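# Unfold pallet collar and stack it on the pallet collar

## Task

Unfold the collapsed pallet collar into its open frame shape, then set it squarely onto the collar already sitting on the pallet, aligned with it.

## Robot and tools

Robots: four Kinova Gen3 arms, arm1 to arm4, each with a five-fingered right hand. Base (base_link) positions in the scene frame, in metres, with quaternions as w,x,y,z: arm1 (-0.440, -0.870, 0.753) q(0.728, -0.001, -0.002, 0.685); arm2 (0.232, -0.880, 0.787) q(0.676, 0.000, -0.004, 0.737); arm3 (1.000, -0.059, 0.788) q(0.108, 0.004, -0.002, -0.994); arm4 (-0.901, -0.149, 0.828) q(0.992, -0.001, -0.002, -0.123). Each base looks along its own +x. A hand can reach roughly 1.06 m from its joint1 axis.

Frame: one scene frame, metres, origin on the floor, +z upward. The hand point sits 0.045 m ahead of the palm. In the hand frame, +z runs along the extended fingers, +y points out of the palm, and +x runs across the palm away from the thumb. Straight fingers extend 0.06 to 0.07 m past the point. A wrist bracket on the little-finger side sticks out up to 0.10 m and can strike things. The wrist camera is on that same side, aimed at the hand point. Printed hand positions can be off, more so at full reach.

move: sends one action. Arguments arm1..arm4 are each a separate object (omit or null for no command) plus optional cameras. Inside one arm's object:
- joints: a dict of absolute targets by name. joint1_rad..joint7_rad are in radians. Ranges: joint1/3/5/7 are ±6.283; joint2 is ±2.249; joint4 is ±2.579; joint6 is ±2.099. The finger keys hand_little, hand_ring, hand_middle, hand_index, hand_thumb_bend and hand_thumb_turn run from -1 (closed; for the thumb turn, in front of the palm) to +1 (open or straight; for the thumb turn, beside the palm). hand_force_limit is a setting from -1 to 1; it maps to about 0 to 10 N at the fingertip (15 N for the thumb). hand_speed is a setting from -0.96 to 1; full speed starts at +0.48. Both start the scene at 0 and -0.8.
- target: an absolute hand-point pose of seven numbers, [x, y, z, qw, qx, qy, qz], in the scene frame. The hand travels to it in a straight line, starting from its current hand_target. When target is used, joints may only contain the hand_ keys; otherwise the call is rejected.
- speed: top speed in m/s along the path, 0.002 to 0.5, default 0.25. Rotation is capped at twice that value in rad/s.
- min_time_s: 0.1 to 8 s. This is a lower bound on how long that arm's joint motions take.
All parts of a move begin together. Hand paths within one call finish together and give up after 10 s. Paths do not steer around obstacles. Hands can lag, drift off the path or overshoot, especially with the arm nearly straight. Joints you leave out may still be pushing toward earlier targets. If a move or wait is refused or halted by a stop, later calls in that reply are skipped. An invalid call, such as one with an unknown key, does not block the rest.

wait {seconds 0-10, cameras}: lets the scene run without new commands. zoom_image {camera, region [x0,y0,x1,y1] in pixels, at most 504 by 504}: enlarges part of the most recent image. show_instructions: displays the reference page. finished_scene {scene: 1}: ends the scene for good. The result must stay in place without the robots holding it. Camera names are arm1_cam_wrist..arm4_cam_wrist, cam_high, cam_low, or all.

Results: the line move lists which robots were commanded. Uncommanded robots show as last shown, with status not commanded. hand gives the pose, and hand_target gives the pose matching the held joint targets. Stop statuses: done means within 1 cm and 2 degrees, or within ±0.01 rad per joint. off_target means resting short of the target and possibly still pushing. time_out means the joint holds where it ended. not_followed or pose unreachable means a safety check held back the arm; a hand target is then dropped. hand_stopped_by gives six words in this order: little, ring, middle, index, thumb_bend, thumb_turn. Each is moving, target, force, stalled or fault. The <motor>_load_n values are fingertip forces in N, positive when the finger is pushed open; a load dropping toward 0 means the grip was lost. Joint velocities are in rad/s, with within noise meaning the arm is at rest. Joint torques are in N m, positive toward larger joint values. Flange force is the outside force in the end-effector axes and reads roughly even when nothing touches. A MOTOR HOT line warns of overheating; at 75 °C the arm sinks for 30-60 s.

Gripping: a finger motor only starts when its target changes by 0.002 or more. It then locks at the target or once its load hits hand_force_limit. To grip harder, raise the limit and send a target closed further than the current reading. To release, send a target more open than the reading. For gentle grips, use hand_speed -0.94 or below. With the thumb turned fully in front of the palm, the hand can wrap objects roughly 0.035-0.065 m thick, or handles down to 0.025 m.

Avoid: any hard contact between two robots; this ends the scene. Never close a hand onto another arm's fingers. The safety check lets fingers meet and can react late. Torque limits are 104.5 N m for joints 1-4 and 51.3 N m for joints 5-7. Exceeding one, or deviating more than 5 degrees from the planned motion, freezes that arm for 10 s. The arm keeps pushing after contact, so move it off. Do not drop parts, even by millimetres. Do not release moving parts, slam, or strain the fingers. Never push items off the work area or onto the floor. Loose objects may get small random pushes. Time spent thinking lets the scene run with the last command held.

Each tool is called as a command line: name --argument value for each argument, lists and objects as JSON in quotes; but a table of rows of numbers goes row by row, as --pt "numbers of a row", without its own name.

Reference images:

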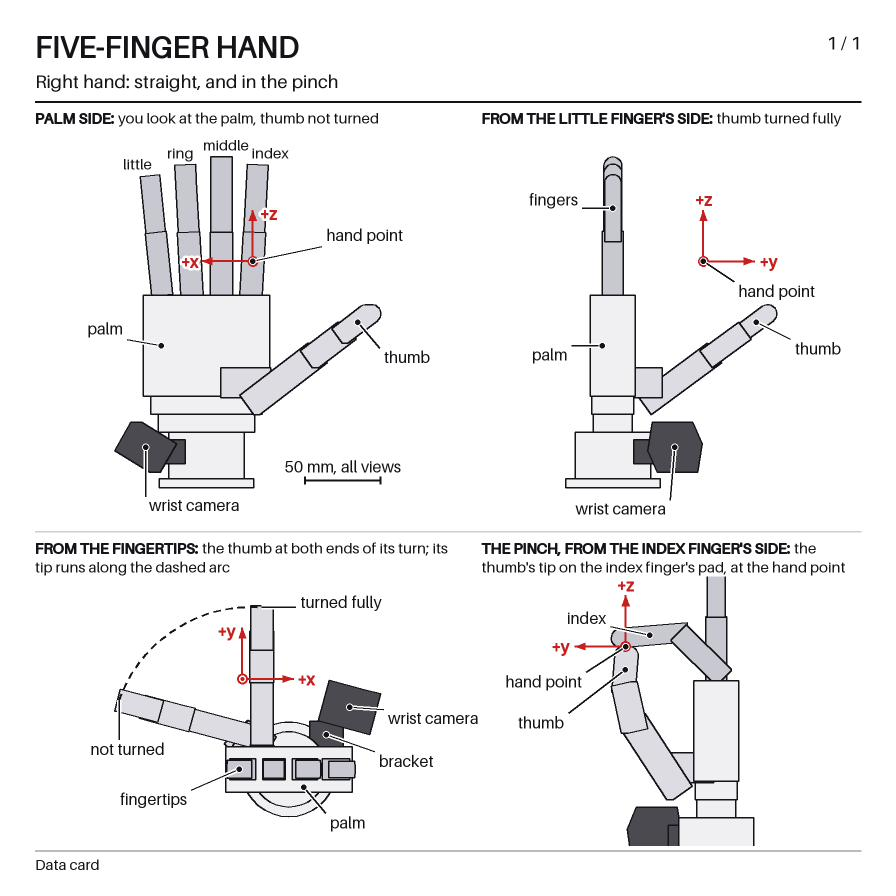

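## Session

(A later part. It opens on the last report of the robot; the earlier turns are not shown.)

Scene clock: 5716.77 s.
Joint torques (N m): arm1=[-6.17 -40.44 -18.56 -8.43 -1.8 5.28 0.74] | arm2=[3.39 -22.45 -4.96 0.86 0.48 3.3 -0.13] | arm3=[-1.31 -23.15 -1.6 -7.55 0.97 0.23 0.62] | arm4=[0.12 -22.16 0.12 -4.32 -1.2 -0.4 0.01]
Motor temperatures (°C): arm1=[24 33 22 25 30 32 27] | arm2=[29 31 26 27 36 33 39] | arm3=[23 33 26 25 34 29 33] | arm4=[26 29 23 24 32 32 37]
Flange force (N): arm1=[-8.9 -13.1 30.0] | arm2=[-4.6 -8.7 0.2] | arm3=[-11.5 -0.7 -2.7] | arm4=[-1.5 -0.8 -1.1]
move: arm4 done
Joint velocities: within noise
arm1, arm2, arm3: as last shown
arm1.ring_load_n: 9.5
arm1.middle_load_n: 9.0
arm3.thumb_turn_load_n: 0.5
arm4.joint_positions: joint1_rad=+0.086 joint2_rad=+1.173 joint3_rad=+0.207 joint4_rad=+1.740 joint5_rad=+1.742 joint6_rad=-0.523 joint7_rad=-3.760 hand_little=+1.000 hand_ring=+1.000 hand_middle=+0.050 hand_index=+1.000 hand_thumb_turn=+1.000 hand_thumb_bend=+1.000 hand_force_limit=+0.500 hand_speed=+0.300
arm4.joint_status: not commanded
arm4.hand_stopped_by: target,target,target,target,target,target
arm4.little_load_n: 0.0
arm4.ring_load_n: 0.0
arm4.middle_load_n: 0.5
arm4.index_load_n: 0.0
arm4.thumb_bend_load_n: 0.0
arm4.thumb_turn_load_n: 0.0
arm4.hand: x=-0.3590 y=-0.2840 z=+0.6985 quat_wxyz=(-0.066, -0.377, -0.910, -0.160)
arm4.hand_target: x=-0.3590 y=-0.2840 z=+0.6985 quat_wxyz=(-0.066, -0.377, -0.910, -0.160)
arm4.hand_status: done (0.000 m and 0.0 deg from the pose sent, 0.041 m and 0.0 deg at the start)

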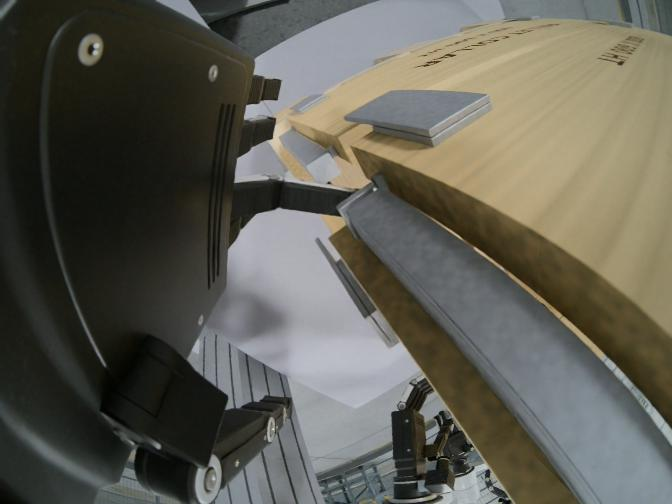

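move --arm4 '{"target": [-0.3800, -0.3050, 0.6985, 0.0664, 0.3769, 0.9099, 0.1604], "speed": 0.03}' --cameras '[]'

move --arm4 '{"target": [-0.3740, -0.3110, 0.6900, 0.0664, 0.3769, 0.9099, 0.1604], "speed": 0.03}' --cameras '["arm4_cam_wrist"]'

zoom_image --camera "arm4_cam_wrist" --region '[320, 120, 480, 280]'

Scene clock: 5731.80 s.
Joint torques (N m): arm1=[-4.79 -40.41 -17.42 -9.03 -1.64 5.27 0.6] | arm2=[4.32 -22.83 -4.72 0.51 0.85 3.52 -0.09] | arm3=[-1.63 -22.96 -1.87 -7.27 0.75 0.13 0.6] | arm4=[-0.53 -19.86 -0.33 -1.5 -0.23 -0.88 0.28]
Motor temperatures (°C): arm1=[24 33 22 25 30 32 27] | arm2=[29 30 26 27 36 33 39] | arm3=[23 33 26 25 34 29 33] | arm4=[26 29 23 24 32 32 37]
Flange force (N): arm1=[-7.0 -12.2 29.6] | arm2=[-6.2 -8.1 0.6] | arm3=[-11.2 0.0 -2.3] | arm4=[-5.8 0.1 -1.0]
move: arm4 done
Joint velocities: within noise
arm1, arm2, arm3: as last shown
arm1.little_load_n: 3.5
arm1.ring_load_n: 9.0
arm2.ring_load_n: -0.5
arm3.thumb_turn_load_n: 0.0
arm4.joint_positions: joint1_rad=+0.145 joint2_rad=+1.170 joint3_rad=+0.210 joint4_rad=+1.764 joint5_rad=+1.741 joint6_rad=-0.533 joint7_rad=-3.692 hand_little=+1.000 hand_ring=+1.000 hand_middle=+0.050 hand_index=+1.000 hand_thumb_turn=+1.000 hand_thumb_bend=+1.000 hand_force_limit=+0.500 hand_speed=+0.300
arm4.joint_status: not commanded
arm4.hand_stopped_by: target,target,target,target,target,target
arm4.little_load_n: 0.0
arm4.ring_load_n: 0.0
arm4.middle_load_n: 0.0
arm4.index_load_n: 0.0
arm4.thumb_bend_load_n: 0.0
arm4.thumb_turn_load_n: 0.0
arm4.hand: x=-0.3800 y=-0.3050 z=+0.6985 quat_wxyz=(-0.066, -0.377, -0.910, -0.160)
arm4.hand_target: x=-0.3800 y=-0.3050 z=+0.6985 quat_wxyz=(-0.066, -0.377, -0.910, -0.160)
arm4.hand_status: done (0.000 m and 0.0 deg from the pose sent, 0.030 m and 0.0 deg at the start)

Scene clock: 5732.77 s.
Joint torques (N m): arm1=[-4.87 -40.38 -17.5 -9.02 -1.68 5.19 0.65] | arm2=[4.34 -22.92 -4.7 0.62 0.88 3.49 -0.11] | arm3=[-1.64 -22.91 -1.88 -7.21 0.73 0.13 0.58] | arm4=[-0.37 -20.18 -0.24 -1.6 -0.22 -0.88 0.22]
Motor temperatures (°C): arm1=[24 33 22 25 30 32 27] | arm2=[29 30 26 27 36 33 39] | arm3=[23 33 26 25 34 29 33] | arm4=[26 29 23 24 32 32 37]
Flange force (N): arm1=[-6.7 -12.5 29.5] | arm2=[-6.1 -8.7 0.6] | arm3=[-11.0 0.1 -2.4] | arm4=[-5.5 0.3 -0.6]
move: arm4 done
Joint velocities: within noise
arm1, arm2, arm3: as last shown
arm2.ring_load_n: 0.0
arm3.thumb_bend_load_n: -0.5
arm4.joint_positions: joint1_rad=+0.145 joint2_rad=+1.196 joint3_rad=+0.218 joint4_rad=+1.726 joint5_rad=+1.756 joint6_rad=-0.545 joint7_rad=-3.713 hand_little=+1.000 hand_ring=+1.000 hand_middle=+0.050 hand_index=+1.000 hand_thumb_turn=+1.000 hand_thumb_bend=+1.000 hand_force_limit=+0.500 hand_speed=+0.300
arm4.joint_status: not commanded
arm4.hand_stopped_by: target,target,target,target,target,target
arm4.little_load_n: 0.0
arm4.ring_load_n: 0.5
arm4.middle_load_n: 0.0
arm4.index_load_n: 0.0
arm4.thumb_bend_load_n: 0.0
arm4.thumb_turn_load_n: 0.0
arm4.hand: x=-0.3740 y=-0.3110 z=+0.6900 quat_wxyz=(-0.066, -0.377, -0.910, -0.160)
arm4.hand_target: x=-0.3740 y=-0.3110 z=+0.6900 quat_wxyz=(-0.066, -0.377, -0.910, -0.160)
arm4.hand_status: done (0.000 m and 0.0 deg from the pose sent, 0.012 m and 0.0 deg at the start)

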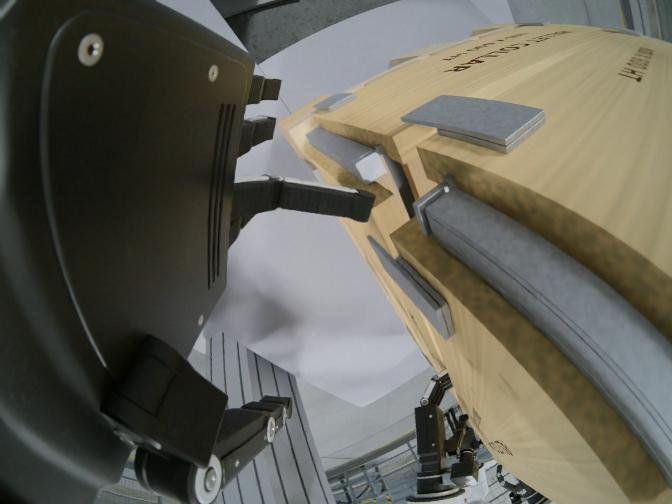

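Scaled by 3.150 from the camera's image (finer frame: 960x720).

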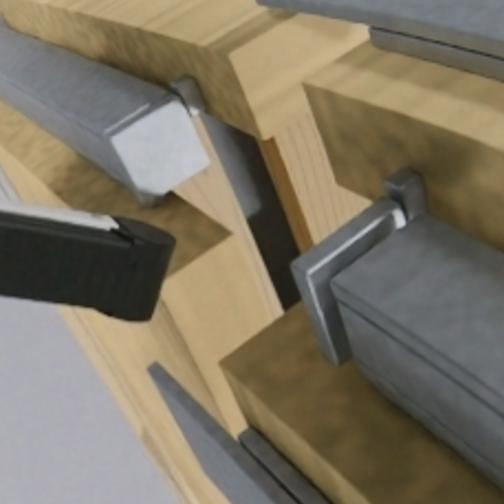

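move --cameras '["arm4_cam_wrist","arm3_cam_wrist","cam_high","cam_low"]'

Scene clock: 5759.40 s.
Joint torques (N m): arm1=[-4.82 -40.42 -17.57 -9.05 -1.64 5.24 0.67] | arm2=[4.36 -22.91 -4.7 0.63 0.95 3.5 -0.05] | arm3=[-1.61 -22.92 -1.92 -7.18 0.76 0.13 0.6] | arm4=[-0.41 -20.19 -0.14 -1.52 -0.22 -0.9 0.24]
Motor temperatures (°C): arm1=[24 33 22 25 30 32 27] | arm2=[29 30 26 27 36 33 39] | arm3=[23 33 26 25 34 29 33] | arm4=[26 29 23 24 32 32 37]
Flange force (N): arm1=[-6.6 -12.4 29.6] | arm2=[-6.3 -8.6 0.5] | arm3=[-10.9 0.0 -2.3] | arm4=[-5.6 0.2 -0.4]
Joint velocities: within noise
arm1.joint_positions: joint1_rad=+0.941 joint2_rad=+1.215 joint3_rad=-0.572 joint4_rad=+1.341 joint5_rad=-2.549 joint6_rad=-0.421 joint7_rad=+0.328 hand_little=+0.080 hand_ring=+0.081 hand_middle=+0.081 hand_index=+0.081 hand_thumb_turn=+1.000 hand_thumb_bend=+1.000 hand_force_limit=+0.500 hand_speed=+0.300
arm1.joint_status: not commanded
arm1.hand_stopped_by: target,target,target,target,target,target
arm1.little_load_n: 3.5
arm1.ring_load_n: 9.0
arm1.middle_load_n: 8.5
arm1.index_load_n: 9.0
arm1.thumb_bend_load_n: -0.5
arm1.thumb_turn_load_n: 0.0
arm1.hand: x=-0.0195 y=-0.2693 z=+0.6921 quat_wxyz=(-0.001, -0.006, -0.979, -0.202) (m; scene frame)
arm1.hand_target: x=-0.0195 y=-0.2693 z=+0.6921 quat_wxyz=(-0.001, -0.006, -0.979, -0.202) (m; scene frame)
arm1.hand_status: not commanded
arm2.joint_positions: joint1_rad=+0.544 joint2_rad=+1.536 joint3_rad=-1.890 joint4_rad=+0.999 joint5_rad=+1.694 joint6_rad=+1.887 joint7_rad=-0.545 hand_little=+1.000 hand_ring=+1.000 hand_middle=+1.000 hand_index=+1.000 hand_thumb_turn=-1.000 hand_thumb_bend=-0.518 hand_force_limit=+1.000 hand_speed=-0.900
arm2.joint_status: not commanded
arm2.hand_stopped_by: target,target,fault,target,force,target
arm2.little_load_n: 0.0
arm2.ring_load_n: 0.0
arm2.middle_load_n: 0.0
arm2.index_load_n: 0.0
arm2.thumb_bend_load_n: 12.0
arm2.thumb_turn_load_n: 2.0
arm2.hand: x=+0.2401 y=-0.3170 z=+0.8476 quat_wxyz=(+0.015, +1.000, -0.006, +0.000) (m; scene frame)
arm2.hand_target: x=+0.2401 y=-0.3170 z=+0.8476 quat_wxyz=(+0.015, +1.000, -0.006, +0.000) (m; scene frame)
arm2.hand_status: not commanded
arm3.joint_positions: joint1_rad=-0.335 joint2_rad=+1.216 joint3_rad=-0.167 joint4_rad=+1.185 joint5_rad=-2.414 joint6_rad=-0.818 joint7_rad=+4.365 hand_little=+1.000 hand_ring=+1.000 hand_middle=+0.051 hand_index=+1.000 hand_thumb_turn=+1.000 hand_thumb_bend=+0.934 hand_force_limit=+0.500 hand_speed=+0.300
arm3.joint_status: not commanded
arm3.hand_stopped_by: target,target,target,target,target,target
arm3.little_load_n: 0.0
arm3.ring_load_n: 0.0
arm3.middle_load_n: 3.0
arm3.index_load_n: 0.0
arm3.thumb_bend_load_n: -0.5
arm3.thumb_turn_load_n: 0.0
arm3.hand: x=+0.3985 y=-0.2564 z=+0.7040 quat_wxyz=(+0.066, +0.377, -0.910, -0.160) (m; scene frame)
arm3.hand_target: x=+0.3985 y=-0.2564 z=+0.7040 quat_wxyz=(+0.066, +0.377, -0.910, -0.160) (m; scene frame)
arm3.hand_status: not commanded
arm4.joint_positions: joint1_rad=+0.145 joint2_rad=+1.196 joint3_rad=+0.218 joint4_rad=+1.726 joint5_rad=+1.756 joint6_rad=-0.545 joint7_rad=-3.713 hand_little=+1.000 hand_ring=+1.000 hand_middle=+0.050 hand_index=+1.000 hand_thumb_turn=+1.000 hand_thumb_bend=+1.000 hand_force_limit=+0.500 hand_speed=+0.300
arm4.joint_status: not commanded
arm4.hand_stopped_by: target,target,target,target,target,target
arm4.little_load_n: 0.0
arm4.ring_load_n: 0.0
arm4.middle_load_n: 0.0
arm4.index_load_n: 0.0
arm4.thumb_bend_load_n: 0.0
arm4.thumb_turn_load_n: 0.0
arm4.hand: x=-0.3740 y=-0.3110 z=+0.6900 quat_wxyz=(-0.066, -0.377, -0.910, -0.160) (m; scene frame)
arm4.hand_target: x=-0.3740 y=-0.3110 z=+0.6900 quat_wxyz=(-0.066, -0.377, -0.910, -0.160) (m; scene frame)
arm4.hand_status: done (0.000 m and 0.0 deg from the pose sent, 0.012 m and 0.0 deg at the start)
pictures: arm3_cam_wrist, arm4_cam_wrist, cam_high, cam_low

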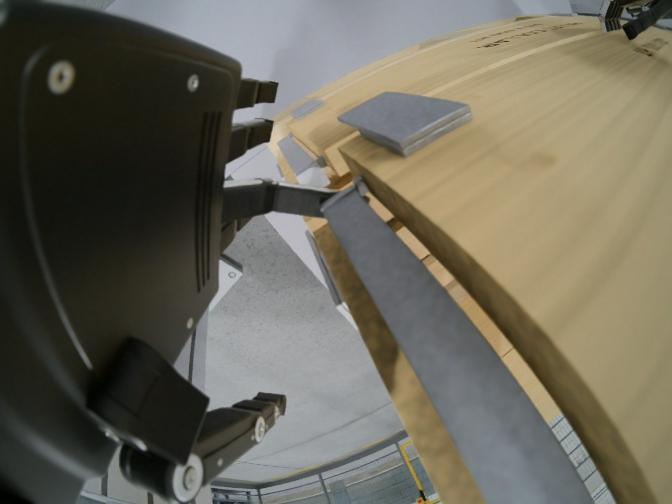

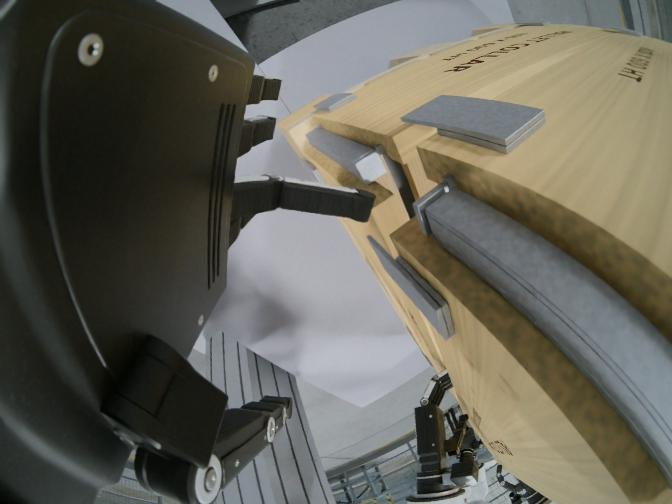

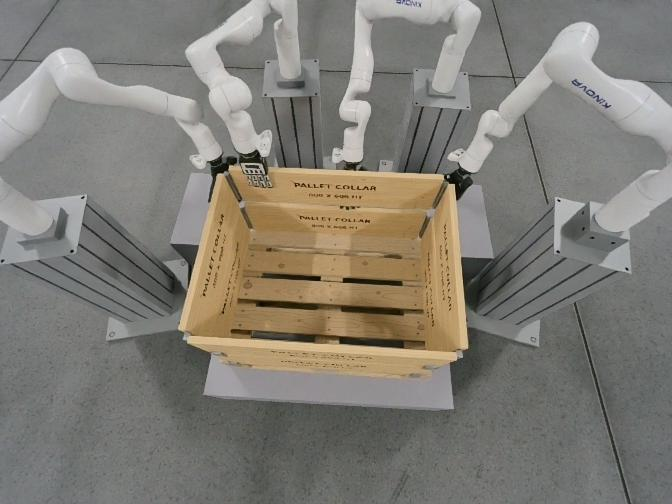

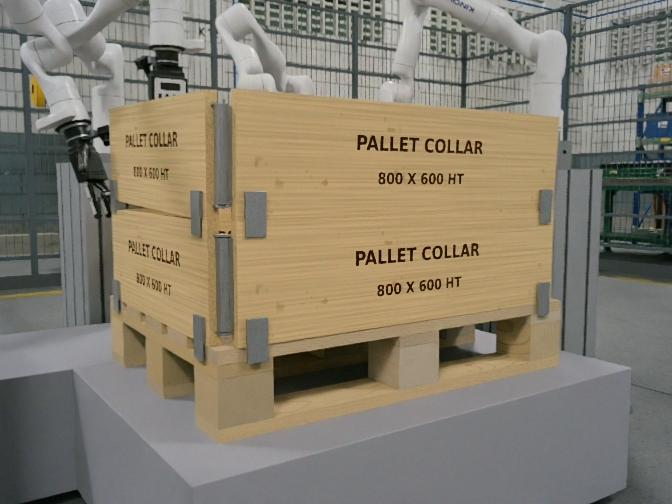

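move --arm4 '{"target":[-0.3800,-0.3030,0.6880,0.0664,0.3769,0.9099,0.1604],"speed":0.05}' --cameras '["arm4_cam_wrist"]'

zoom_image --camera "arm4_cam_wrist" --region '[300, 120, 500, 280]'

move --arm4 '{"target":[-0.3700,-0.2930,0.6880,0.0664,0.3769,0.9099,0.1604],"speed":0.03}' --cameras '["arm4_cam_wrist","arm3_cam_wrist"]'

zoom_image --camera "arm4_cam_wrist" --region '[260, 120, 460, 280]'

zoom_image --camera "arm3_cam_wrist" --region '[240, 120, 440, 280]'

Scene clock: 5802.07 s.
Joint torques (N m): arm1=[-4.8 -40.37 -17.4 -9 -1.63 5.22 0.65] | arm2=[4.33 -22.89 -4.74 0.62 0.89 3.47 -0.11] | arm3=[-1.63 -22.94 -1.89 -7.2 0.76 0.11 0.55] | arm4=[-0.41 -19.96 -0.4 -1.3 -0.22 -0.92 0.26]
Motor temperatures (°C): arm1=[24 33 22 25 30 32 27] | arm2=[29 30 26 27 36 33 39] | arm3=[23 33 26 25 34 29 33] | arm4=[26 29 23 24 32 32 37]
Flange force (N): arm1=[-6.9 -12.2 29.5] | arm2=[-6.1 -8.7 0.5] | arm3=[-10.9 0.1 -2.3] | arm4=[-6.1 0.3 -0.6]
move: arm4 done
Joint velocities: within noise
arm1, arm2, arm3: as last shown
arm1.little_load_n: 4.0
arm1.thumb_bend_load_n: 0.0
arm2.thumb_turn_load_n: 1.5
arm3.thumb_bend_load_n: 0.0
arm4.joint_positions: joint1_rad=+0.151 joint2_rad=+1.192 joint3_rad=+0.195 joint4_rad=+1.756 joint5_rad=+1.717 joint6_rad=-0.518 joint7_rad=-3.667 hand_little=+1.000 hand_ring=+1.000 hand_middle=+0.050 hand_index=+1.000 hand_thumb_turn=+1.000 hand_thumb_bend=+1.000 hand_force_limit=+0.500 hand_speed=+0.300
arm4.joint_status: not commanded
arm4.hand_stopped_by: target,target,target,target,target,target
arm4.little_load_n: 0.0
arm4.ring_load_n: 0.0
arm4.middle_load_n: 0.0
arm4.index_load_n: 0.0
arm4.thumb_bend_load_n: 0.0
arm4.thumb_turn_load_n: 0.0
arm4.hand: x=-0.3800 y=-0.3030 z=+0.6880 quat_wxyz=(-0.066, -0.377, -0.910, -0.160)
arm4.hand_target: x=-0.3800 y=-0.3030 z=+0.6880 quat_wxyz=(-0.066, -0.377, -0.910, -0.160)
arm4.hand_status: done (0.000 m and 0.0 deg from the pose sent, 0.010 m and 0.0 deg at the start)

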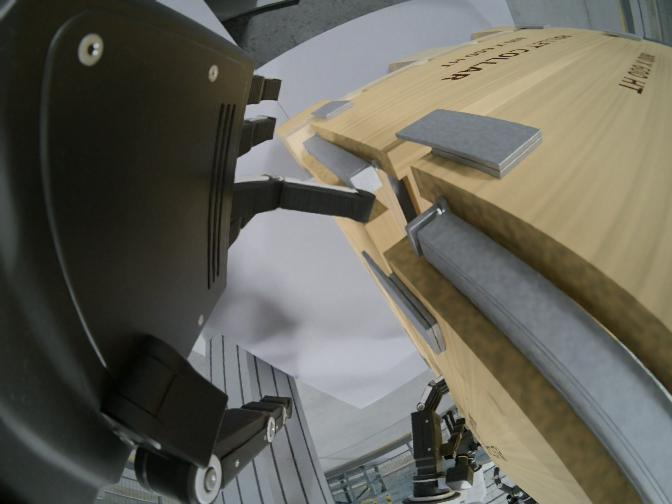

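Scaled by 2.520 from the camera's image (finer frame: 960x720).

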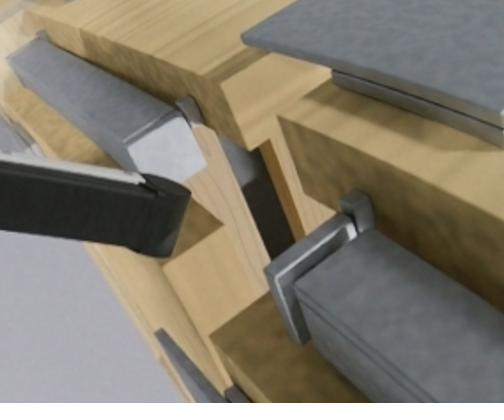

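Scene clock: 5803.03 s.
Joint torques (N m): arm1=[-4.75 -40.42 -17.36 -9 -1.64 5.16 0.71] | arm2=[4.29 -22.83 -4.67 0.65 0.94 3.59 -0.1] | arm3=[-1.64 -22.91 -1.9 -7.21 0.76 0.11 0.59] | arm4=[-0.4 -20.07 -0.4 -1.44 -0.2 -0.86 0.25]
Motor temperatures (°C): arm1=[24 33 22 25 30 32 27] | arm2=[29 30 26 27 36 33 39] | arm3=[23 33 26 25 34 29 33] | arm4=[26 29 23 24 32 32 37]
Flange force (N): arm1=[-6.7 -12.2 29.7] | arm2=[-6.1 -8.8 0.5] | arm3=[-11.0 0.1 -2.3] | arm4=[-6.0 0.5 -0.6]
move: arm4 done
Joint velocities: within noise
arm1, arm2, arm3: as last shown
arm1.middle_load_n: 9.0
arm2.thumb_bend_load_n: 11.5
arm2.thumb_turn_load_n: 2.0
arm3.middle_load_n: 2.5
arm3.thumb_bend_load_n: -0.5
arm4.joint_positions: joint1_rad=+0.123 joint2_rad=+1.193 joint3_rad=+0.192 joint4_rad=+1.745 joint5_rad=+1.717 joint6_rad=-0.512 joint7_rad=-3.698 hand_little=+1.000 hand_ring=+1.000 hand_middle=+0.050 hand_index=+1.000 hand_thumb_turn=+1.000 hand_thumb_bend=+1.000 hand_force_limit=+0.500 hand_speed=+0.300
arm4.joint_status: not commanded
arm4.hand_stopped_by: target,target,target,target,target,target
arm4.little_load_n: 0.0
arm4.ring_load_n: 0.0
arm4.middle_load_n: 0.0
arm4.index_load_n: 0.0
arm4.thumb_bend_load_n: 0.0
arm4.thumb_turn_load_n: 0.0
arm4.hand: x=-0.3700 y=-0.2930 z=+0.6880 quat_wxyz=(-0.066, -0.377, -0.910, -0.160)
arm4.hand_target: x=-0.3700 y=-0.2930 z=+0.6880 quat_wxyz=(-0.066, -0.377, -0.910, -0.160)
arm4.hand_status: done (0.000 m and 0.0 deg from the pose sent, 0.014 m and 0.0 deg at the start)
pictures: arm3_cam_wrist, arm4_cam_wrist

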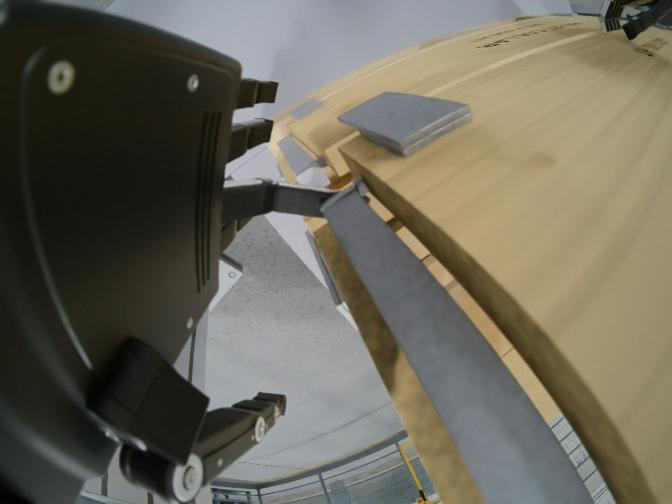

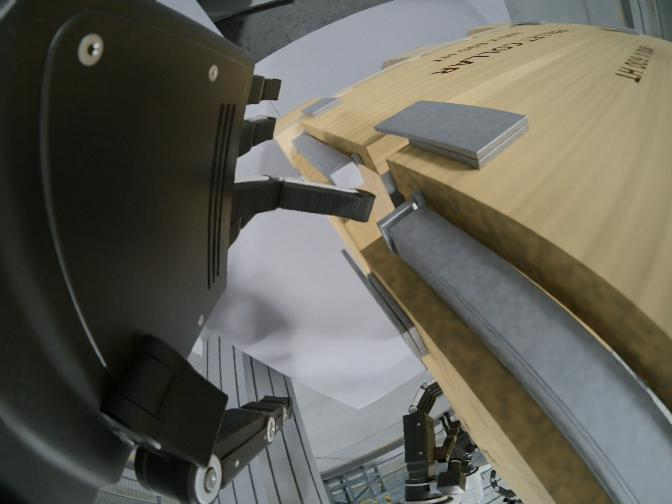

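Scaled by 2.520 from the camera's image (finer frame: 960x720).

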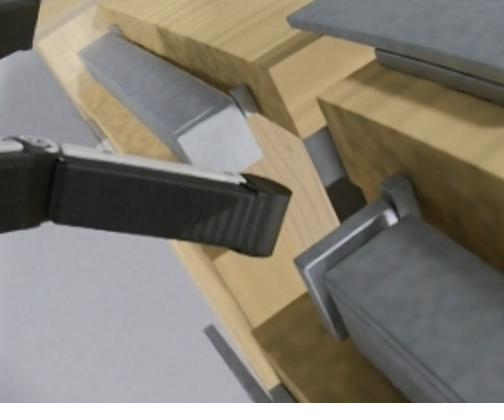

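Scaled by 2.520 from the camera's image (finer frame: 960x720).

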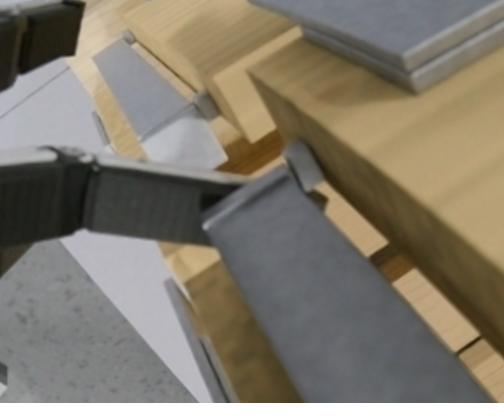

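move --arm4 '{"target":[-0.3600,-0.2830,0.6880,0.0664,0.3769,0.9099,0.1604],"speed":0.03}' --cameras '["arm4_cam_wrist"]'

zoom_image --camera "arm4_cam_wrist" --region '[260, 120, 460, 280]'

move --arm4 '{"target":[-0.3530,-0.2760,0.6880,0.0664,0.3769,0.9099,0.1604],"speed":0.02}' --cameras '["arm4_cam_wrist"]'

zoom_image --camera "arm4_cam_wrist" --region '[240, 120, 440, 280]'

Scene clock: 5816.30 s.
Joint torques (N m): arm1=[-4.85 -40.51 -17.45 -9.02 -1.69 5.2 0.73] | arm2=[4.34 -22.85 -4.77 0.57 0.89 3.51 -0.17] | arm3=[-1.63 -22.92 -1.9 -7.24 0.75 0.13 0.59] | arm4=[-0.5 -20.17 -0.39 -1.53 -0.19 -0.88 0.23]
Motor temperatures (°C): arm1=[24 33 22 25 30 32 27] | arm2=[29 30 26 27 36 33 39] | arm3=[23 33 26 25 34 29 33] | arm4=[26 29 23 24 32 32 37]
Flange force (N): arm1=[-6.8 -12.4 29.8] | arm2=[-6.1 -8.7 0.6] | arm3=[-11.2 0.0 -2.4] | arm4=[-5.7 0.4 -0.4]
move: arm4 done
Joint velocities: within noise
arm1, arm2, arm3: as last shown
arm2.thumb_bend_load_n: 12.0
arm3.middle_load_n: 3.0
arm3.thumb_bend_load_n: 0.0
arm4.joint_positions: joint1_rad=+0.095 joint2_rad=+1.195 joint3_rad=+0.191 joint4_rad=+1.733 joint5_rad=+1.720 joint6_rad=-0.508 joint7_rad=-3.732 hand_little=+1.000 hand_ring=+1.000 hand_middle=+0.050 hand_index=+1.000 hand_thumb_turn=+1.000 hand_thumb_bend=+1.000 hand_force_limit=+0.500 hand_speed=+0.300
arm4.joint_status: not commanded
arm4.hand_stopped_by: target,target,target,target,target,target
arm4.little_load_n: 0.0
arm4.ring_load_n: 0.0
arm4.middle_load_n: 0.0
arm4.index_load_n: 0.0
arm4.thumb_bend_load_n: 0.0
arm4.thumb_turn_load_n: -0.5
arm4.hand: x=-0.3600 y=-0.2830 z=+0.6880 quat_wxyz=(-0.066, -0.377, -0.910, -0.160)
arm4.hand_target: x=-0.3600 y=-0.2830 z=+0.6880 quat_wxyz=(-0.066, -0.377, -0.910, -0.160)
arm4.hand_status: done (0.000 m and 0.0 deg from the pose sent, 0.014 m and 0.0 deg at the start)

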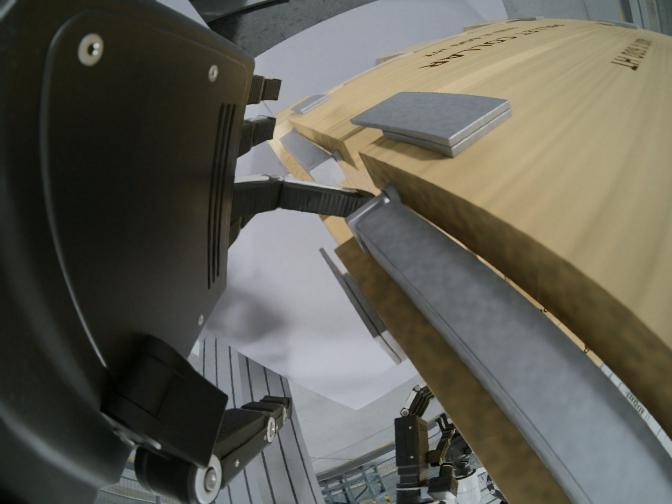

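Scaled by 2.520 from the camera's image (finer frame: 960x720).

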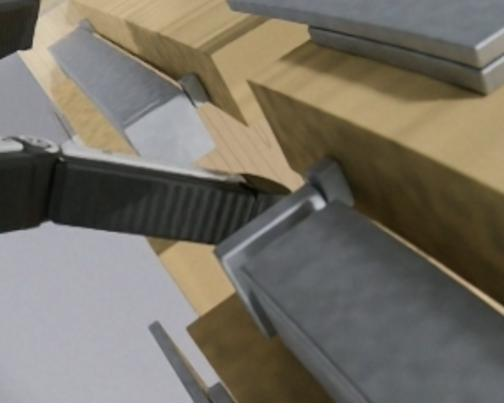

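Scene clock: 5817.30 s.
Joint torques (N m): arm1=[-4.91 -40.46 -17.47 -9.06 -1.65 5.18 0.66] | arm2=[4.36 -22.96 -4.68 0.55 0.9 3.52 -0.09] | arm3=[-1.63 -22.94 -1.88 -7.24 0.73 0.1 0.59] | arm4=[-0.47 -20.28 -0.34 -1.62 -0.23 -0.83 0.25]
Motor temperatures (°C): arm1=[24 33 22 25 30 32 27] | arm2=[29 30 26 27 36 33 39] | arm3=[23 33 26 25 34 29 33] | arm4=[26 29 23 24 32 32 37]
Flange force (N): arm1=[-6.8 -12.6 29.6] | arm2=[-6.2 -8.3 0.7] | arm3=[-11.2 0.0 -2.3] | arm4=[-6.0 0.7 -0.4]
move: arm4 done
Joint velocities: within noise
arm1, arm2, arm3: as last shown
arm1.little_load_n: 3.5
arm2.thumb_bend_load_n: 11.5
arm4.joint_positions: joint1_rad=+0.076 joint2_rad=+1.196 joint3_rad=+0.191 joint4_rad=+1.723 joint5_rad=+1.722 joint6_rad=-0.505 joint7_rad=-3.757 hand_little=+1.000 hand_ring=+1.000 hand_middle=+0.050 hand_index=+1.000 hand_thumb_turn=+1.000 hand_thumb_bend=+1.000 hand_force_limit=+0.500 hand_speed=+0.300
arm4.joint_status: not commanded
arm4.hand_stopped_by: target,target,target,target,target,target
arm4.little_load_n: 0.0
arm4.ring_load_n: 0.0
arm4.middle_load_n: 0.5
arm4.index_load_n: 0.0
arm4.thumb_bend_load_n: 0.0
arm4.thumb_turn_load_n: 0.0
arm4.hand: x=-0.3530 y=-0.2760 z=+0.6880 quat_wxyz=(-0.066, -0.377, -0.910, -0.160)
arm4.hand_target: x=-0.3530 y=-0.2760 z=+0.6880 quat_wxyz=(-0.066, -0.377, -0.910, -0.160)
arm4.hand_status: done (0.000 m and 0.0 deg from the pose sent, 0.010 m and 0.0 deg at the start)

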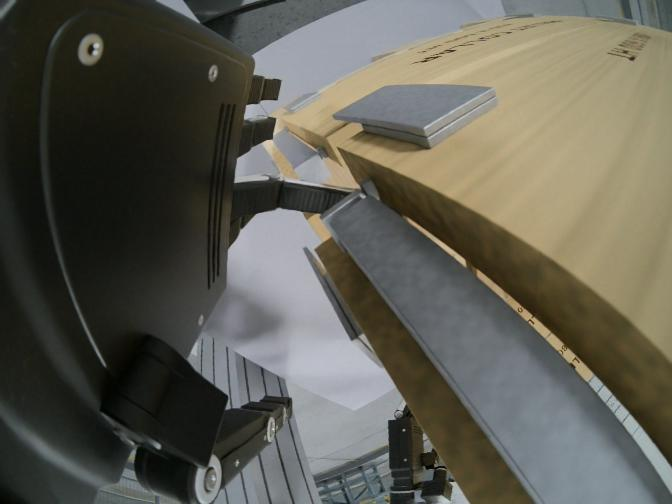

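Scaled by 2.520 from the camera's image (finer frame: 960x720).

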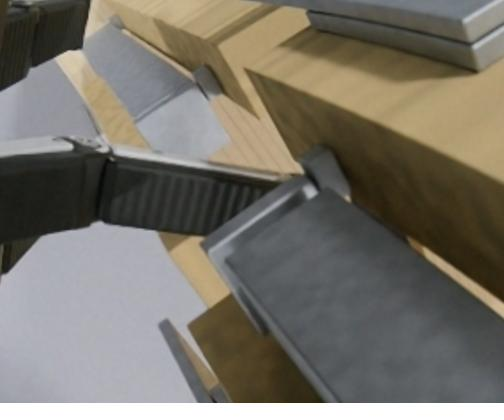

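move --arm4 '{"target":[-0.3530,-0.2760,0.6980,0.0664,0.3769,0.9099,0.1604],"speed":0.02}' --cameras '["arm4_cam_wrist"]'

zoom_image --camera "arm4_cam_wrist" --region '[240, 120, 440, 280]'

Scene clock: 5822.13 s.
Joint torques (N m): arm1=[-5 -40.42 -17.53 -9.12 -1.64 5.2 0.69] | arm2=[4.16 -22.81 -4.77 0.62 0.82 3.53 -0.13] | arm3=[-1.64 -22.92 -1.91 -7.24 0.75 0.15 0.57] | arm4=[-0.32 -20.42 -0.19 -1.95 -0.32 -0.77 0.25]
Motor temperatures (°C): arm1=[24 33 23 25 30 32 27] | arm2=[29 30 26 27 36 33 39] | arm3=[23 33 26 25 34 29 33] | arm4=[26 29 23 24 32 32 37]
Flange force (N): arm1=[-6.6 -12.9 29.3] | arm2=[-5.8 -8.5 0.6] | arm3=[-11.1 0.1 -2.4] | arm4=[-5.6 0.8 -0.5]
move: arm4 done
Joint velocities: within noise
arm1, arm2, arm3: as last shown
arm1.little_load_n: 4.0
arm2.thumb_bend_load_n: 12.0
arm3.little_load_n: 0.5
arm3.thumb_bend_load_n: -0.5
arm3.thumb_turn_load_n: 0.5
arm4.joint_positions: joint1_rad=+0.068 joint2_rad=+1.174 joint3_rad=+0.202 joint4_rad=+1.734 joint5_rad=+1.740 joint6_rad=-0.516 joint7_rad=-3.778 hand_little=+1.000 hand_ring=+1.000 hand_middle=+0.050 hand_index=+1.000 hand_thumb_turn=+1.000 hand_thumb_bend=+1.000 hand_force_limit=+0.500 hand_speed=+0.300
arm4.joint_status: not commanded
arm4.hand_stopped_by: target,target,target,target,target,target
arm4.little_load_n: 0.0
arm4.ring_load_n: 0.0
arm4.middle_load_n: 0.5
arm4.index_load_n: 0.0
arm4.thumb_bend_load_n: 0.0
arm4.thumb_turn_load_n: 0.0
arm4.hand: x=-0.3530 y=-0.2760 z=+0.6980 quat_wxyz=(-0.066, -0.377, -0.910, -0.160)
arm4.hand_target: x=-0.3530 y=-0.2760 z=+0.6980 quat_wxyz=(-0.066, -0.377, -0.910, -0.160)
arm4.hand_status: done (0.000 m and 0.0 deg from the pose sent, 0.010 m and 0.0 deg at the start)

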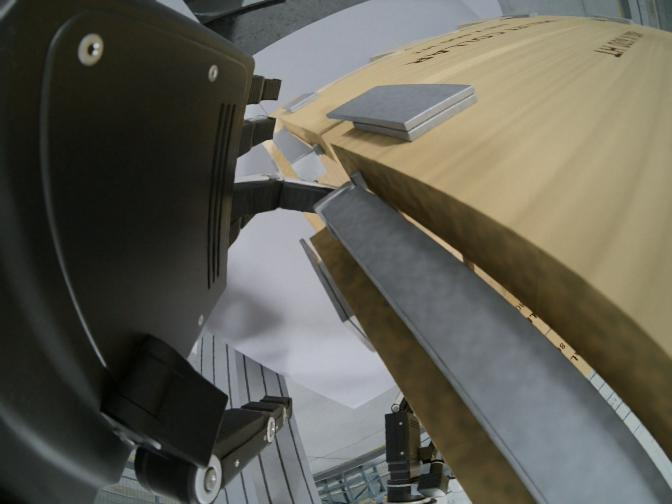

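Scaled by 2.520 from the camera's image (finer frame: 960x720).

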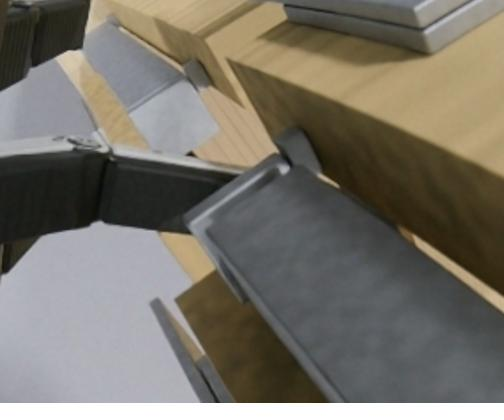

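move --arm4 '{"target":[-0.3535,-0.2765,0.7020,0.0664,0.3769,0.9099,0.1604],"speed":0.02}' --cameras '[]'

move --arm4 '{"target":[-0.3535,-0.2765,0.7040,0.0664,0.3769,0.9099,0.1604],"speed":0.02}' --cameras '["arm4_cam_wrist"]'

zoom_image --camera "arm4_cam_wrist" --region '[240, 120, 440, 280]'

Scene clock: 5827.50 s.
Joint torques (N m): arm1=[-4.96 -40.32 -17.66 -9.12 -1.63 5.29 0.68] | arm2=[4.1 -22.84 -4.77 0.7 0.78 3.53 -0.19] | arm3=[-1.6 -22.93 -1.86 -7.26 0.77 0.14 0.57] | arm4=[-0.2 -20.62 0.02 -2.18 -0.4 -0.68 0.21]
Motor temperatures (°C): arm1=[24 33 23 25 30 32 27] | arm2=[29 30 26 27 36 33 39] | arm3=[23 33 26 25 34 29 33] | arm4=[26 29 23 24 32 32 37]
Flange force (N): arm1=[-6.4 -12.8 29.2] | arm2=[-5.6 -9.1 0.6] | arm3=[-11.1 0.0 -2.4] | arm4=[-5.0 0.7 -0.2]
move: arm4 done
Joint velocities: within noise
arm1, arm2, arm3: as last shown
arm1.little_load_n: 3.5
arm2.index_load_n: 0.5
arm3.little_load_n: 0.0
arm3.thumb_bend_load_n: 0.0
arm3.thumb_turn_load_n: -0.5
arm4.joint_positions: joint1_rad=+0.067 joint2_rad=+1.166 joint3_rad=+0.207 joint4_rad=+1.739 joint5_rad=+1.747 joint6_rad=-0.520 joint7_rad=-3.785 hand_little=+1.000 hand_ring=+1.000 hand_middle=+0.050 hand_index=+1.000 hand_thumb_turn=+1.000 hand_thumb_bend=+1.000 hand_force_limit=+0.500 hand_speed=+0.300
arm4.joint_status: not commanded
arm4.hand_stopped_by: target,target,target,target,target,target
arm4.little_load_n: 0.0
arm4.ring_load_n: 0.0
arm4.middle_load_n: 0.5
arm4.index_load_n: 0.0
arm4.thumb_bend_load_n: 0.0
arm4.thumb_turn_load_n: 0.0
arm4.hand: x=-0.3535 y=-0.2765 z=+0.7020 quat_wxyz=(-0.066, -0.377, -0.910, -0.160)
arm4.hand_target: x=-0.3535 y=-0.2765 z=+0.7020 quat_wxyz=(-0.066, -0.377, -0.910, -0.160)
arm4.hand_status: done (0.000 m and 0.0 deg from the pose sent, 0.004 m and 0.0 deg at the start)

Scene clock: 5828.47 s.
Joint torques (N m): arm1=[-5 -40.41 -17.67 -9.05 -1.7 5.33 0.68] | arm2=[3.98 -22.8 -4.84 0.71 0.76 3.46 -0.11] | arm3=[-1.62 -22.95 -1.88 -7.23 0.78 0.15 0.59] | arm4=[-0.16 -20.73 0.05 -2.32 -0.41 -0.67 0.17]
Motor temperatures (°C): arm1=[24 33 23 25 30 32 27] | arm2=[29 30 26 27 36 33 39] | arm3=[23 33 26 25 34 29 33] | arm4=[26 29 23 24 32 32 37]
Flange force (N): arm1=[-6.9 -12.5 29.5] | arm2=[-5.6 -8.7 0.6] | arm3=[-10.9 0.0 -2.3] | arm4=[-4.6 0.5 -0.1]
move: arm4 done
Joint velocities: within noise
arm1, arm2, arm3: as last shown
arm1.thumb_bend_load_n: -0.5
arm2.middle_load_n: -0.5
arm2.index_load_n: 0.0
arm3.thumb_turn_load_n: 0.0
arm4.joint_positions: joint1_rad=+0.065 joint2_rad=+1.161 joint3_rad=+0.209 joint4_rad=+1.741 joint5_rad=+1.750 joint6_rad=-0.523 joint7_rad=-3.789 hand_little=+1.000 hand_ring=+1.000 hand_middle=+0.050 hand_index=+1.000 hand_thumb_turn=+1.000 hand_thumb_bend=+1.000 hand_force_limit=+0.500 hand_speed=+0.300
arm4.joint_status: not commanded
arm4.hand_stopped_by: target,target,target,target,target,target
arm4.little_load_n: 0.0
arm4.ring_load_n: 0.0
arm4.middle_load_n: 0.5
arm4.index_load_n: 0.0
arm4.thumb_bend_load_n: 0.0
arm4.thumb_turn_load_n: 0.0
arm4.hand: x=-0.3535 y=-0.2765 z=+0.7040 quat_wxyz=(-0.066, -0.377, -0.910, -0.160)
arm4.hand_target: x=-0.3535 y=-0.2765 z=+0.7040 quat_wxyz=(-0.066, -0.377, -0.910, -0.160)
arm4.hand_status: done (0.000 m and 0.0 deg from the pose sent, 0.002 m and 0.0 deg at the start)

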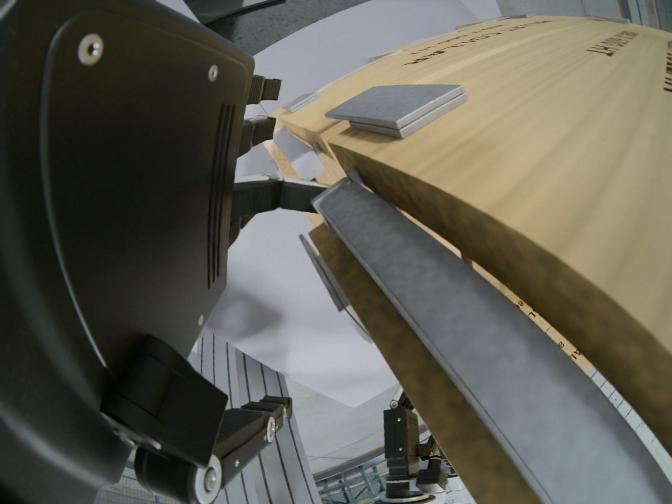

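Scaled by 2.520 from the camera's image (finer frame: 960x720).

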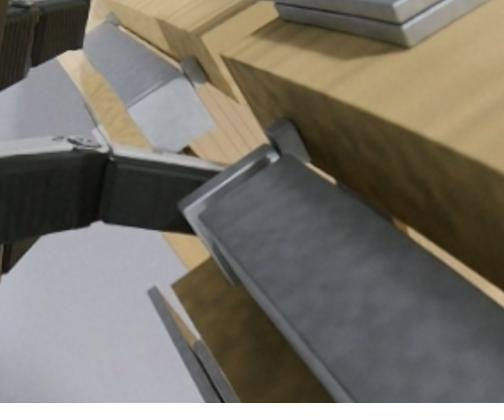

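move --arm4 '{"target":[-0.3535,-0.2765,0.7055,0.0664,0.3769,0.9099,0.1604],"speed":0.01}' --cameras '[]'

move --arm4 '{"target":[-0.3535,-0.2765,0.7070,0.0664,0.3769,0.9099,0.1604],"speed":0.01}' --cameras '["arm4_cam_wrist"]'

zoom_image --camera "arm4_cam_wrist" --region '[240, 120, 440, 280]'

Scene clock: 5845.43 s.
Joint torques (N m): arm1=[-5.06 -40.39 -17.66 -9.1 -1.7 5.3 0.69] | arm2=[3.95 -22.72 -4.78 0.74 0.68 3.49 -0.13] | arm3=[-1.6 -22.98 -1.88 -7.26 0.76 0.15 0.6] | arm4=[-0.08 -20.68 0.12 -2.38 -0.47 -0.64 0.2]
Motor temperatures (°C): arm1=[24 33 23 25 30 32 27] | arm2=[29 30 26 27 36 33 39] | arm3=[23 33 26 25 34 29 33] | arm4=[26 29 23 24 32 32 37]
Flange force (N): arm1=[-6.7 -12.8 29.3] | arm2=[-5.5 -8.9 0.5] | arm3=[-11.0 0.0 -2.3] | arm4=[-4.7 0.8 -0.3]
move: arm4 done
Joint velocities: within noise
arm1.joint_positions: joint1_rad=+0.941 joint2_rad=+1.215 joint3_rad=-0.572 joint4_rad=+1.341 joint5_rad=-2.549 joint6_rad=-0.421 joint7_rad=+0.328 hand_little=+0.080 hand_ring=+0.081 hand_middle=+0.081 hand_index=+0.081 hand_thumb_turn=+1.000 hand_thumb_bend=+1.000 hand_force_limit=+0.500 hand_speed=+0.300
arm1.joint_status: not commanded
arm1.hand_stopped_by: target,target,target,target,target,target
arm1.little_load_n: 4.0
arm1.ring_load_n: 9.0
arm1.middle_load_n: 8.5
arm1.index_load_n: 9.0
arm1.thumb_bend_load_n: 0.0
arm1.thumb_turn_load_n: 0.0
arm1.hand: x=-0.0195 y=-0.2693 z=+0.6921 quat_wxyz=(-0.001, -0.006, -0.979, -0.202)
arm1.hand_target: x=-0.0195 y=-0.2693 z=+0.6921 quat_wxyz=(-0.001, -0.006, -0.979, -0.202)
arm1.hand_status: not commanded
arm2.joint_positions: joint1_rad=+0.544 joint2_rad=+1.536 joint3_rad=-1.890 joint4_rad=+0.999 joint5_rad=+1.694 joint6_rad=+1.887 joint7_rad=-0.545 hand_little=+1.000 hand_ring=+1.000 hand_middle=+1.000 hand_index=+1.000 hand_thumb_turn=-1.000 hand_thumb_bend=-0.518 hand_force_limit=+1.000 hand_speed=-0.900
arm2.joint_status: not commanded
arm2.hand_stopped_by: target,target,fault,target,force,target
arm2.little_load_n: 0.0
arm2.ring_load_n: 0.0
arm2.middle_load_n: 0.0
arm2.index_load_n: 0.0
arm2.thumb_bend_load_n: 12.0
arm2.thumb_turn_load_n: 2.0
arm2.hand: x=+0.2401 y=-0.3170 z=+0.8476 quat_wxyz=(+0.015, +1.000, -0.006, +0.000)
arm2.hand_target: x=+0.2401 y=-0.3170 z=+0.8476 quat_wxyz=(+0.015, +1.000, -0.006, +0.000)
arm2.hand_status: not commanded
arm3.joint_positions: joint1_rad=-0.335 joint2_rad=+1.216 joint3_rad=-0.167 joint4_rad=+1.185 joint5_rad=-2.414 joint6_rad=-0.818 joint7_rad=+4.365 hand_little=+1.000 hand_ring=+1.000 hand_middle=+0.051 hand_index=+1.000 hand_thumb_turn=+1.000 hand_thumb_bend=+0.934 hand_force_limit=+0.500 hand_speed=+0.300
arm3.joint_status: not commanded
arm3.hand_stopped_by: target,target,target,target,target,target
arm3.little_load_n: 0.0
arm3.ring_load_n: 0.0
arm3.middle_load_n: 3.0
arm3.index_load_n: 0.0
arm3.thumb_bend_load_n: -0.5
arm3.thumb_turn_load_n: 0.0
arm3.hand: x=+0.3985 y=-0.2564 z=+0.7040 quat_wxyz=(+0.066, +0.377, -0.910, -0.160)
arm3.hand_target: x=+0.3985 y=-0.2564 z=+0.7040 quat_wxyz=(+0.066, +0.377, -0.910, -0.160)
arm3.hand_status: not commanded
arm4.joint_positions: joint1_rad=+0.064 joint2_rad=+1.158 joint3_rad=+0.211 joint4_rad=+1.743 joint5_rad=+1.753 joint6_rad=-0.524 joint7_rad=-3.793 hand_little=+1.000 hand_ring=+1.000 hand_middle=+0.050 hand_index=+1.000 hand_thumb_turn=+1.000 hand_thumb_bend=+1.000 hand_force_limit=+0.500 hand_speed=+0.300
arm4.joint_status: not commanded
arm4.hand_stopped_by: target,target,target,target,target,target
arm4.little_load_n: 0.0
arm4.ring_load_n: 0.0
arm4.middle_load_n: 0.5
arm4.index_load_n: 0.0
arm4.thumb_bend_load_n: 0.0
arm4.thumb_turn_load_n: 0.0
arm4.hand: x=-0.3535 y=-0.2765 z=+0.7055 quat_wxyz=(-0.066, -0.377, -0.910, -0.160)
arm4.hand_target: x=-0.3535 y=-0.2765 z=+0.7055 quat_wxyz=(-0.066, -0.377, -0.910, -0.160)
arm4.hand_status: done (0.000 m and 0.0 deg from the pose sent, 0.002 m and 0.0 deg at the start)

Scene clock: 5846.40 s.
Joint torques (N m): arm1=[-5.17 -40.3 -17.75 -9.05 -1.71 5.32 0.7] | arm2=[3.98 -22.7 -4.87 0.76 0.67 3.45 -0.1] | arm3=[-1.6 -22.99 -1.83 -7.23 0.77 0.14 0.61] | arm4=[-0.03 -20.77 0.19 -2.54 -0.47 -0.59 0.12]
Motor temperatures (°C): arm1=[24 33 23 25 30 32 27] | arm2=[29 30 26 27 36 33 39] | arm3=[23 33 26 25 34 29 33] | arm4=[26 29 23 24 32 32 37]
Flange force (N): arm1=[-6.8 -12.9 29.1] | arm2=[-5.6 -9.1 0.4] | arm3=[-10.9 0.0 -2.3] | arm4=[-3.9 0.5 -0.2]
move: arm4 done
Joint velocities: within noise
arm1, arm2, arm3: as last shown
arm1.little_load_n: 3.5
arm3.thumb_bend_load_n: 0.0
arm4.joint_positions: joint1_rad=+0.063 joint2_rad=+1.155 joint3_rad=+0.213 joint4_rad=+1.744 joint5_rad=+1.756 joint6_rad=-0.526 joint7_rad=-3.796 hand_little=+1.000 hand_ring=+1.000 hand_middle=+0.050 hand_index=+1.000 hand_thumb_turn=+1.000 hand_thumb_bend=+1.000 hand_force_limit=+0.500 hand_speed=+0.300
arm4.joint_status: not commanded
arm4.hand_stopped_by: target,target,target,target,target,target
arm4.little_load_n: 0.0
arm4.ring_load_n: 0.0
arm4.middle_load_n: 0.5
arm4.index_load_n: 0.0
arm4.thumb_bend_load_n: 0.0
arm4.thumb_turn_load_n: 0.0
arm4.hand: x=-0.3535 y=-0.2765 z=+0.7070 quat_wxyz=(-0.066, -0.377, -0.910, -0.160)
arm4.hand_target: x=-0.3535 y=-0.2765 z=+0.7070 quat_wxyz=(-0.066, -0.377, -0.910, -0.160)
arm4.hand_status: done (0.000 m and 0.0 deg from the pose sent, 0.002 m and 0.0 deg at the start)

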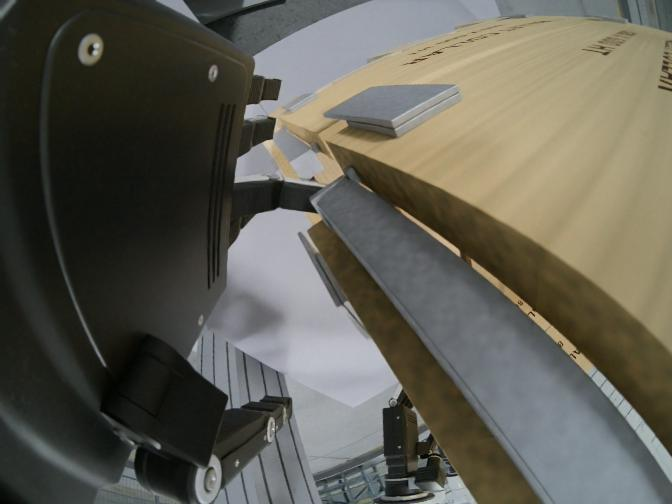

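Scaled by 2.520 from the camera's image (finer frame: 960x720).

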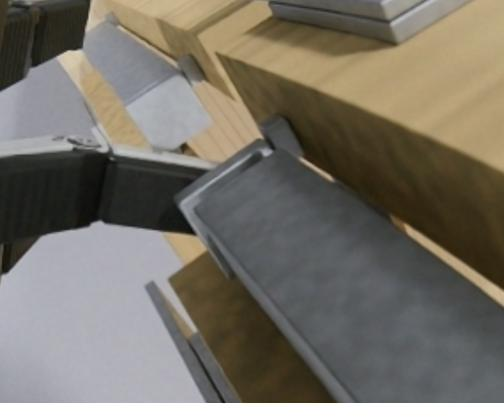

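move --arm4 '{"target":[-0.3535,-0.2765,0.7000,0.0664,0.3769,0.9099,0.1604],"speed":0.02}' --cameras '[]'

move --arm4 '{"target":[-0.3577,-0.2793,0.7000,0.0664,0.3769,0.9099,0.1604],"speed":0.02}' --cameras '[]'

move --arm4 '{"target":[-0.3577,-0.2793,0.7030,0.0664,0.3769,0.9099,0.1604],"speed":0.01}' --cameras '["arm4_cam_wrist"]'

zoom_image --camera "arm4_cam_wrist" --region '[240, 120, 440, 280]'

Scene clock: 5894.63 s.
Joint torques (N m): arm1=[-5.06 -40.44 -17.75 -8.99 -1.68 5.26 0.68] | arm2=[4.29 -22.87 -4.79 0.64 0.91 3.49 -0.08] | arm3=[-1.64 -22.94 -1.86 -7.29 0.78 0.13 0.63] | arm4=[-0.35 -20.26 -0.11 -2.07 -0.32 -0.68 0.24]
Motor temperatures (°C): arm1=[24 33 23 25 30 32 27] | arm2=[29 30 26 27 36 33 39] | arm3=[23 33 25 25 34 29 33] | arm4=[26 29 23 24 32 32 37]
Flange force (N): arm1=[-6.9 -12.6 29.6] | arm2=[-6.1 -8.6 0.6] | arm3=[-11.3 0.0 -2.4] | arm4=[-5.1 0.7 -1.0]
move: arm4 done
Joint velocities: within noise
arm1, arm2, arm3: as last shown
arm1.middle_load_n: 9.0
arm4.joint_positions: joint1_rad=+0.068 joint2_rad=+1.170 joint3_rad=+0.205 joint4_rad=+1.737 joint5_rad=+1.743 joint6_rad=-0.518 joint7_rad=-3.781 hand_little=+1.000 hand_ring=+1.000 hand_middle=+0.050 hand_index=+1.000 hand_thumb_turn=+1.000 hand_thumb_bend=+1.000 hand_force_limit=+0.500 hand_speed=+0.300
arm4.joint_status: not commanded
arm4.hand_stopped_by: target,target,target,target,target,target
arm4.little_load_n: 0.0
arm4.ring_load_n: 0.0
arm4.middle_load_n: -0.5
arm4.index_load_n: 0.0
arm4.thumb_bend_load_n: 0.0
arm4.thumb_turn_load_n: 0.0
arm4.hand: x=-0.3535 y=-0.2765 z=+0.7000 quat_wxyz=(-0.066, -0.377, -0.910, -0.160)
arm4.hand_target: x=-0.3535 y=-0.2765 z=+0.7000 quat_wxyz=(-0.066, -0.377, -0.910, -0.160)
arm4.hand_status: done (0.000 m and 0.0 deg from the pose sent, 0.007 m and 0.0 deg at the start)

Scene clock: 5895.60 s.
Joint torques (N m): arm1=[-4.83 -40.4 -17.45 -9.09 -1.7 5.21 0.69] | arm2=[4.35 -22.9 -4.73 0.59 0.95 3.49 -0.07] | arm3=[-1.62 -22.91 -1.91 -7.23 0.77 0.14 0.58] | arm4=[-0.43 -20.09 -0.27 -1.71 -0.24 -0.83 0.25]
Motor temperatures (°C): arm1=[24 33 23 25 30 32 27] | arm2=[29 30 26 27 36 33 39] | arm3=[23 33 25 25 34 29 33] | arm4=[26 29 23 24 32 32 37]
Flange force (N): arm1=[-6.5 -12.6 29.5] | arm2=[-6.2 -8.4 0.6] | arm3=[-11.0 0.1 -2.4] | arm4=[-5.7 0.7 -0.7]
move: arm4 done
Joint velocities: within noise
arm1, arm2, arm3: as last shown
arm1.little_load_n: 4.0
arm1.middle_load_n: 8.5
arm4.joint_positions: joint1_rad=+0.079 joint2_rad=+1.168 joint3_rad=+0.203 joint4_rad=+1.745 joint5_rad=+1.738 joint6_rad=-0.517 joint7_rad=-3.764 hand_little=+1.000 hand_ring=+1.000 hand_middle=+0.050 hand_index=+1.000 hand_thumb_turn=+1.000 hand_thumb_bend=+1.000 hand_force_limit=+0.500 hand_speed=+0.300
arm4.joint_status: not commanded
arm4.hand_stopped_by: target,target,target,target,target,target
arm4.little_load_n: 0.0
arm4.ring_load_n: 0.5
arm4.middle_load_n: 0.0
arm4.index_load_n: 0.0
arm4.thumb_bend_load_n: 0.0
arm4.thumb_turn_load_n: 0.0
arm4.hand: x=-0.3577 y=-0.2793 z=+0.7000 quat_wxyz=(-0.066, -0.377, -0.910, -0.160)
arm4.hand_target: x=-0.3577 y=-0.2793 z=+0.7000 quat_wxyz=(-0.066, -0.377, -0.910, -0.160)
arm4.hand_status: done (0.000 m and 0.0 deg from the pose sent, 0.005 m and 0.0 deg at the start)

Scene clock: 5896.57 s.
Joint torques (N m): arm1=[-4.77 -40.34 -17.45 -9.04 -1.65 5.18 0.65] | arm2=[4.28 -22.85 -4.72 0.56 0.91 3.52 -0.11] | arm3=[-1.65 -22.95 -1.89 -7.23 0.75 0.12 0.58] | arm4=[-0.49 -20.07 -0.25 -1.73 -0.27 -0.87 0.24]
Motor temperatures (°C): arm1=[24 33 23 25 30 32 27] | arm2=[29 30 26 27 36 33 39] | arm3=[23 33 25 25 34 29 33] | arm4=[26 29 23 24 32 32 37]
Flange force (N): arm1=[-6.5 -12.4 29.5] | arm2=[-6.1 -8.3 0.6] | arm3=[-11.0 0.1 -2.3] | arm4=[-5.6 0.6 -0.6]
move: arm4 done
Joint velocities: within noise
arm1, arm2, arm3: as last shown
arm1.little_load_n: 3.5
arm1.middle_load_n: 9.0
arm2.ring_load_n: 0.5
arm4.joint_positions: joint1_rad=+0.077 joint2_rad=+1.162 joint3_rad=+0.206 joint4_rad=+1.748 joint5_rad=+1.744 joint6_rad=-0.520 joint7_rad=-3.770 hand_little=+1.000 hand_ring=+1.000 hand_middle=+0.050 hand_index=+1.000 hand_thumb_turn=+1.000 hand_thumb_bend=+1.000 hand_force_limit=+0.500 hand_speed=+0.300
arm4.joint_status: not commanded
arm4.hand_stopped_by: target,target,target,target,target,target
arm4.little_load_n: 0.0
arm4.ring_load_n: 0.0
arm4.middle_load_n: 0.0
arm4.index_load_n: 0.0
arm4.thumb_bend_load_n: 0.0
arm4.thumb_turn_load_n: 0.0
arm4.hand: x=-0.3577 y=-0.2793 z=+0.7030 quat_wxyz=(-0.066, -0.377, -0.910, -0.160)
arm4.hand_target: x=-0.3577 y=-0.2793 z=+0.7030 quat_wxyz=(-0.066, -0.377, -0.910, -0.160)
arm4.hand_status: done (0.000 m and 0.0 deg from the pose sent, 0.003 m and 0.0 deg at the start)

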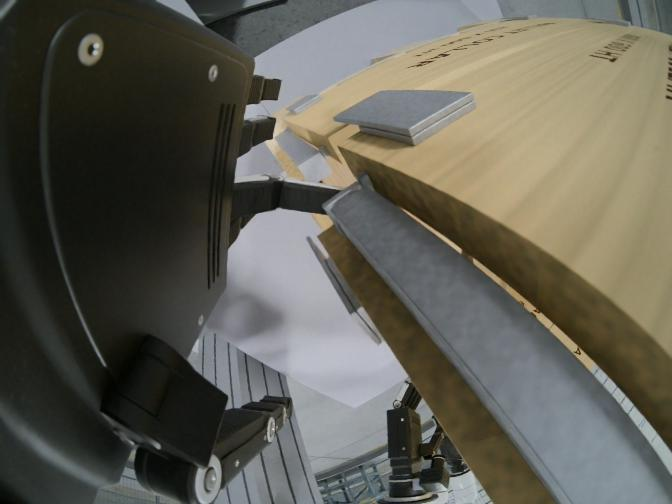

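Scaled by 2.520 from the camera's image (finer frame: 960x720).

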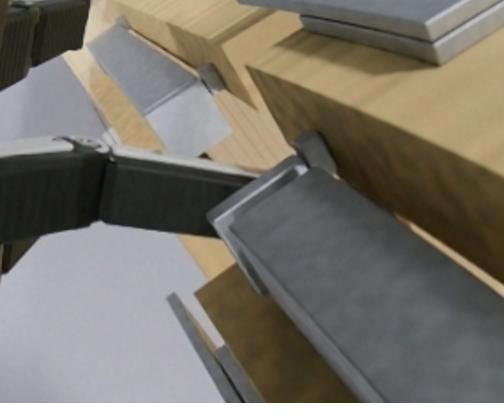

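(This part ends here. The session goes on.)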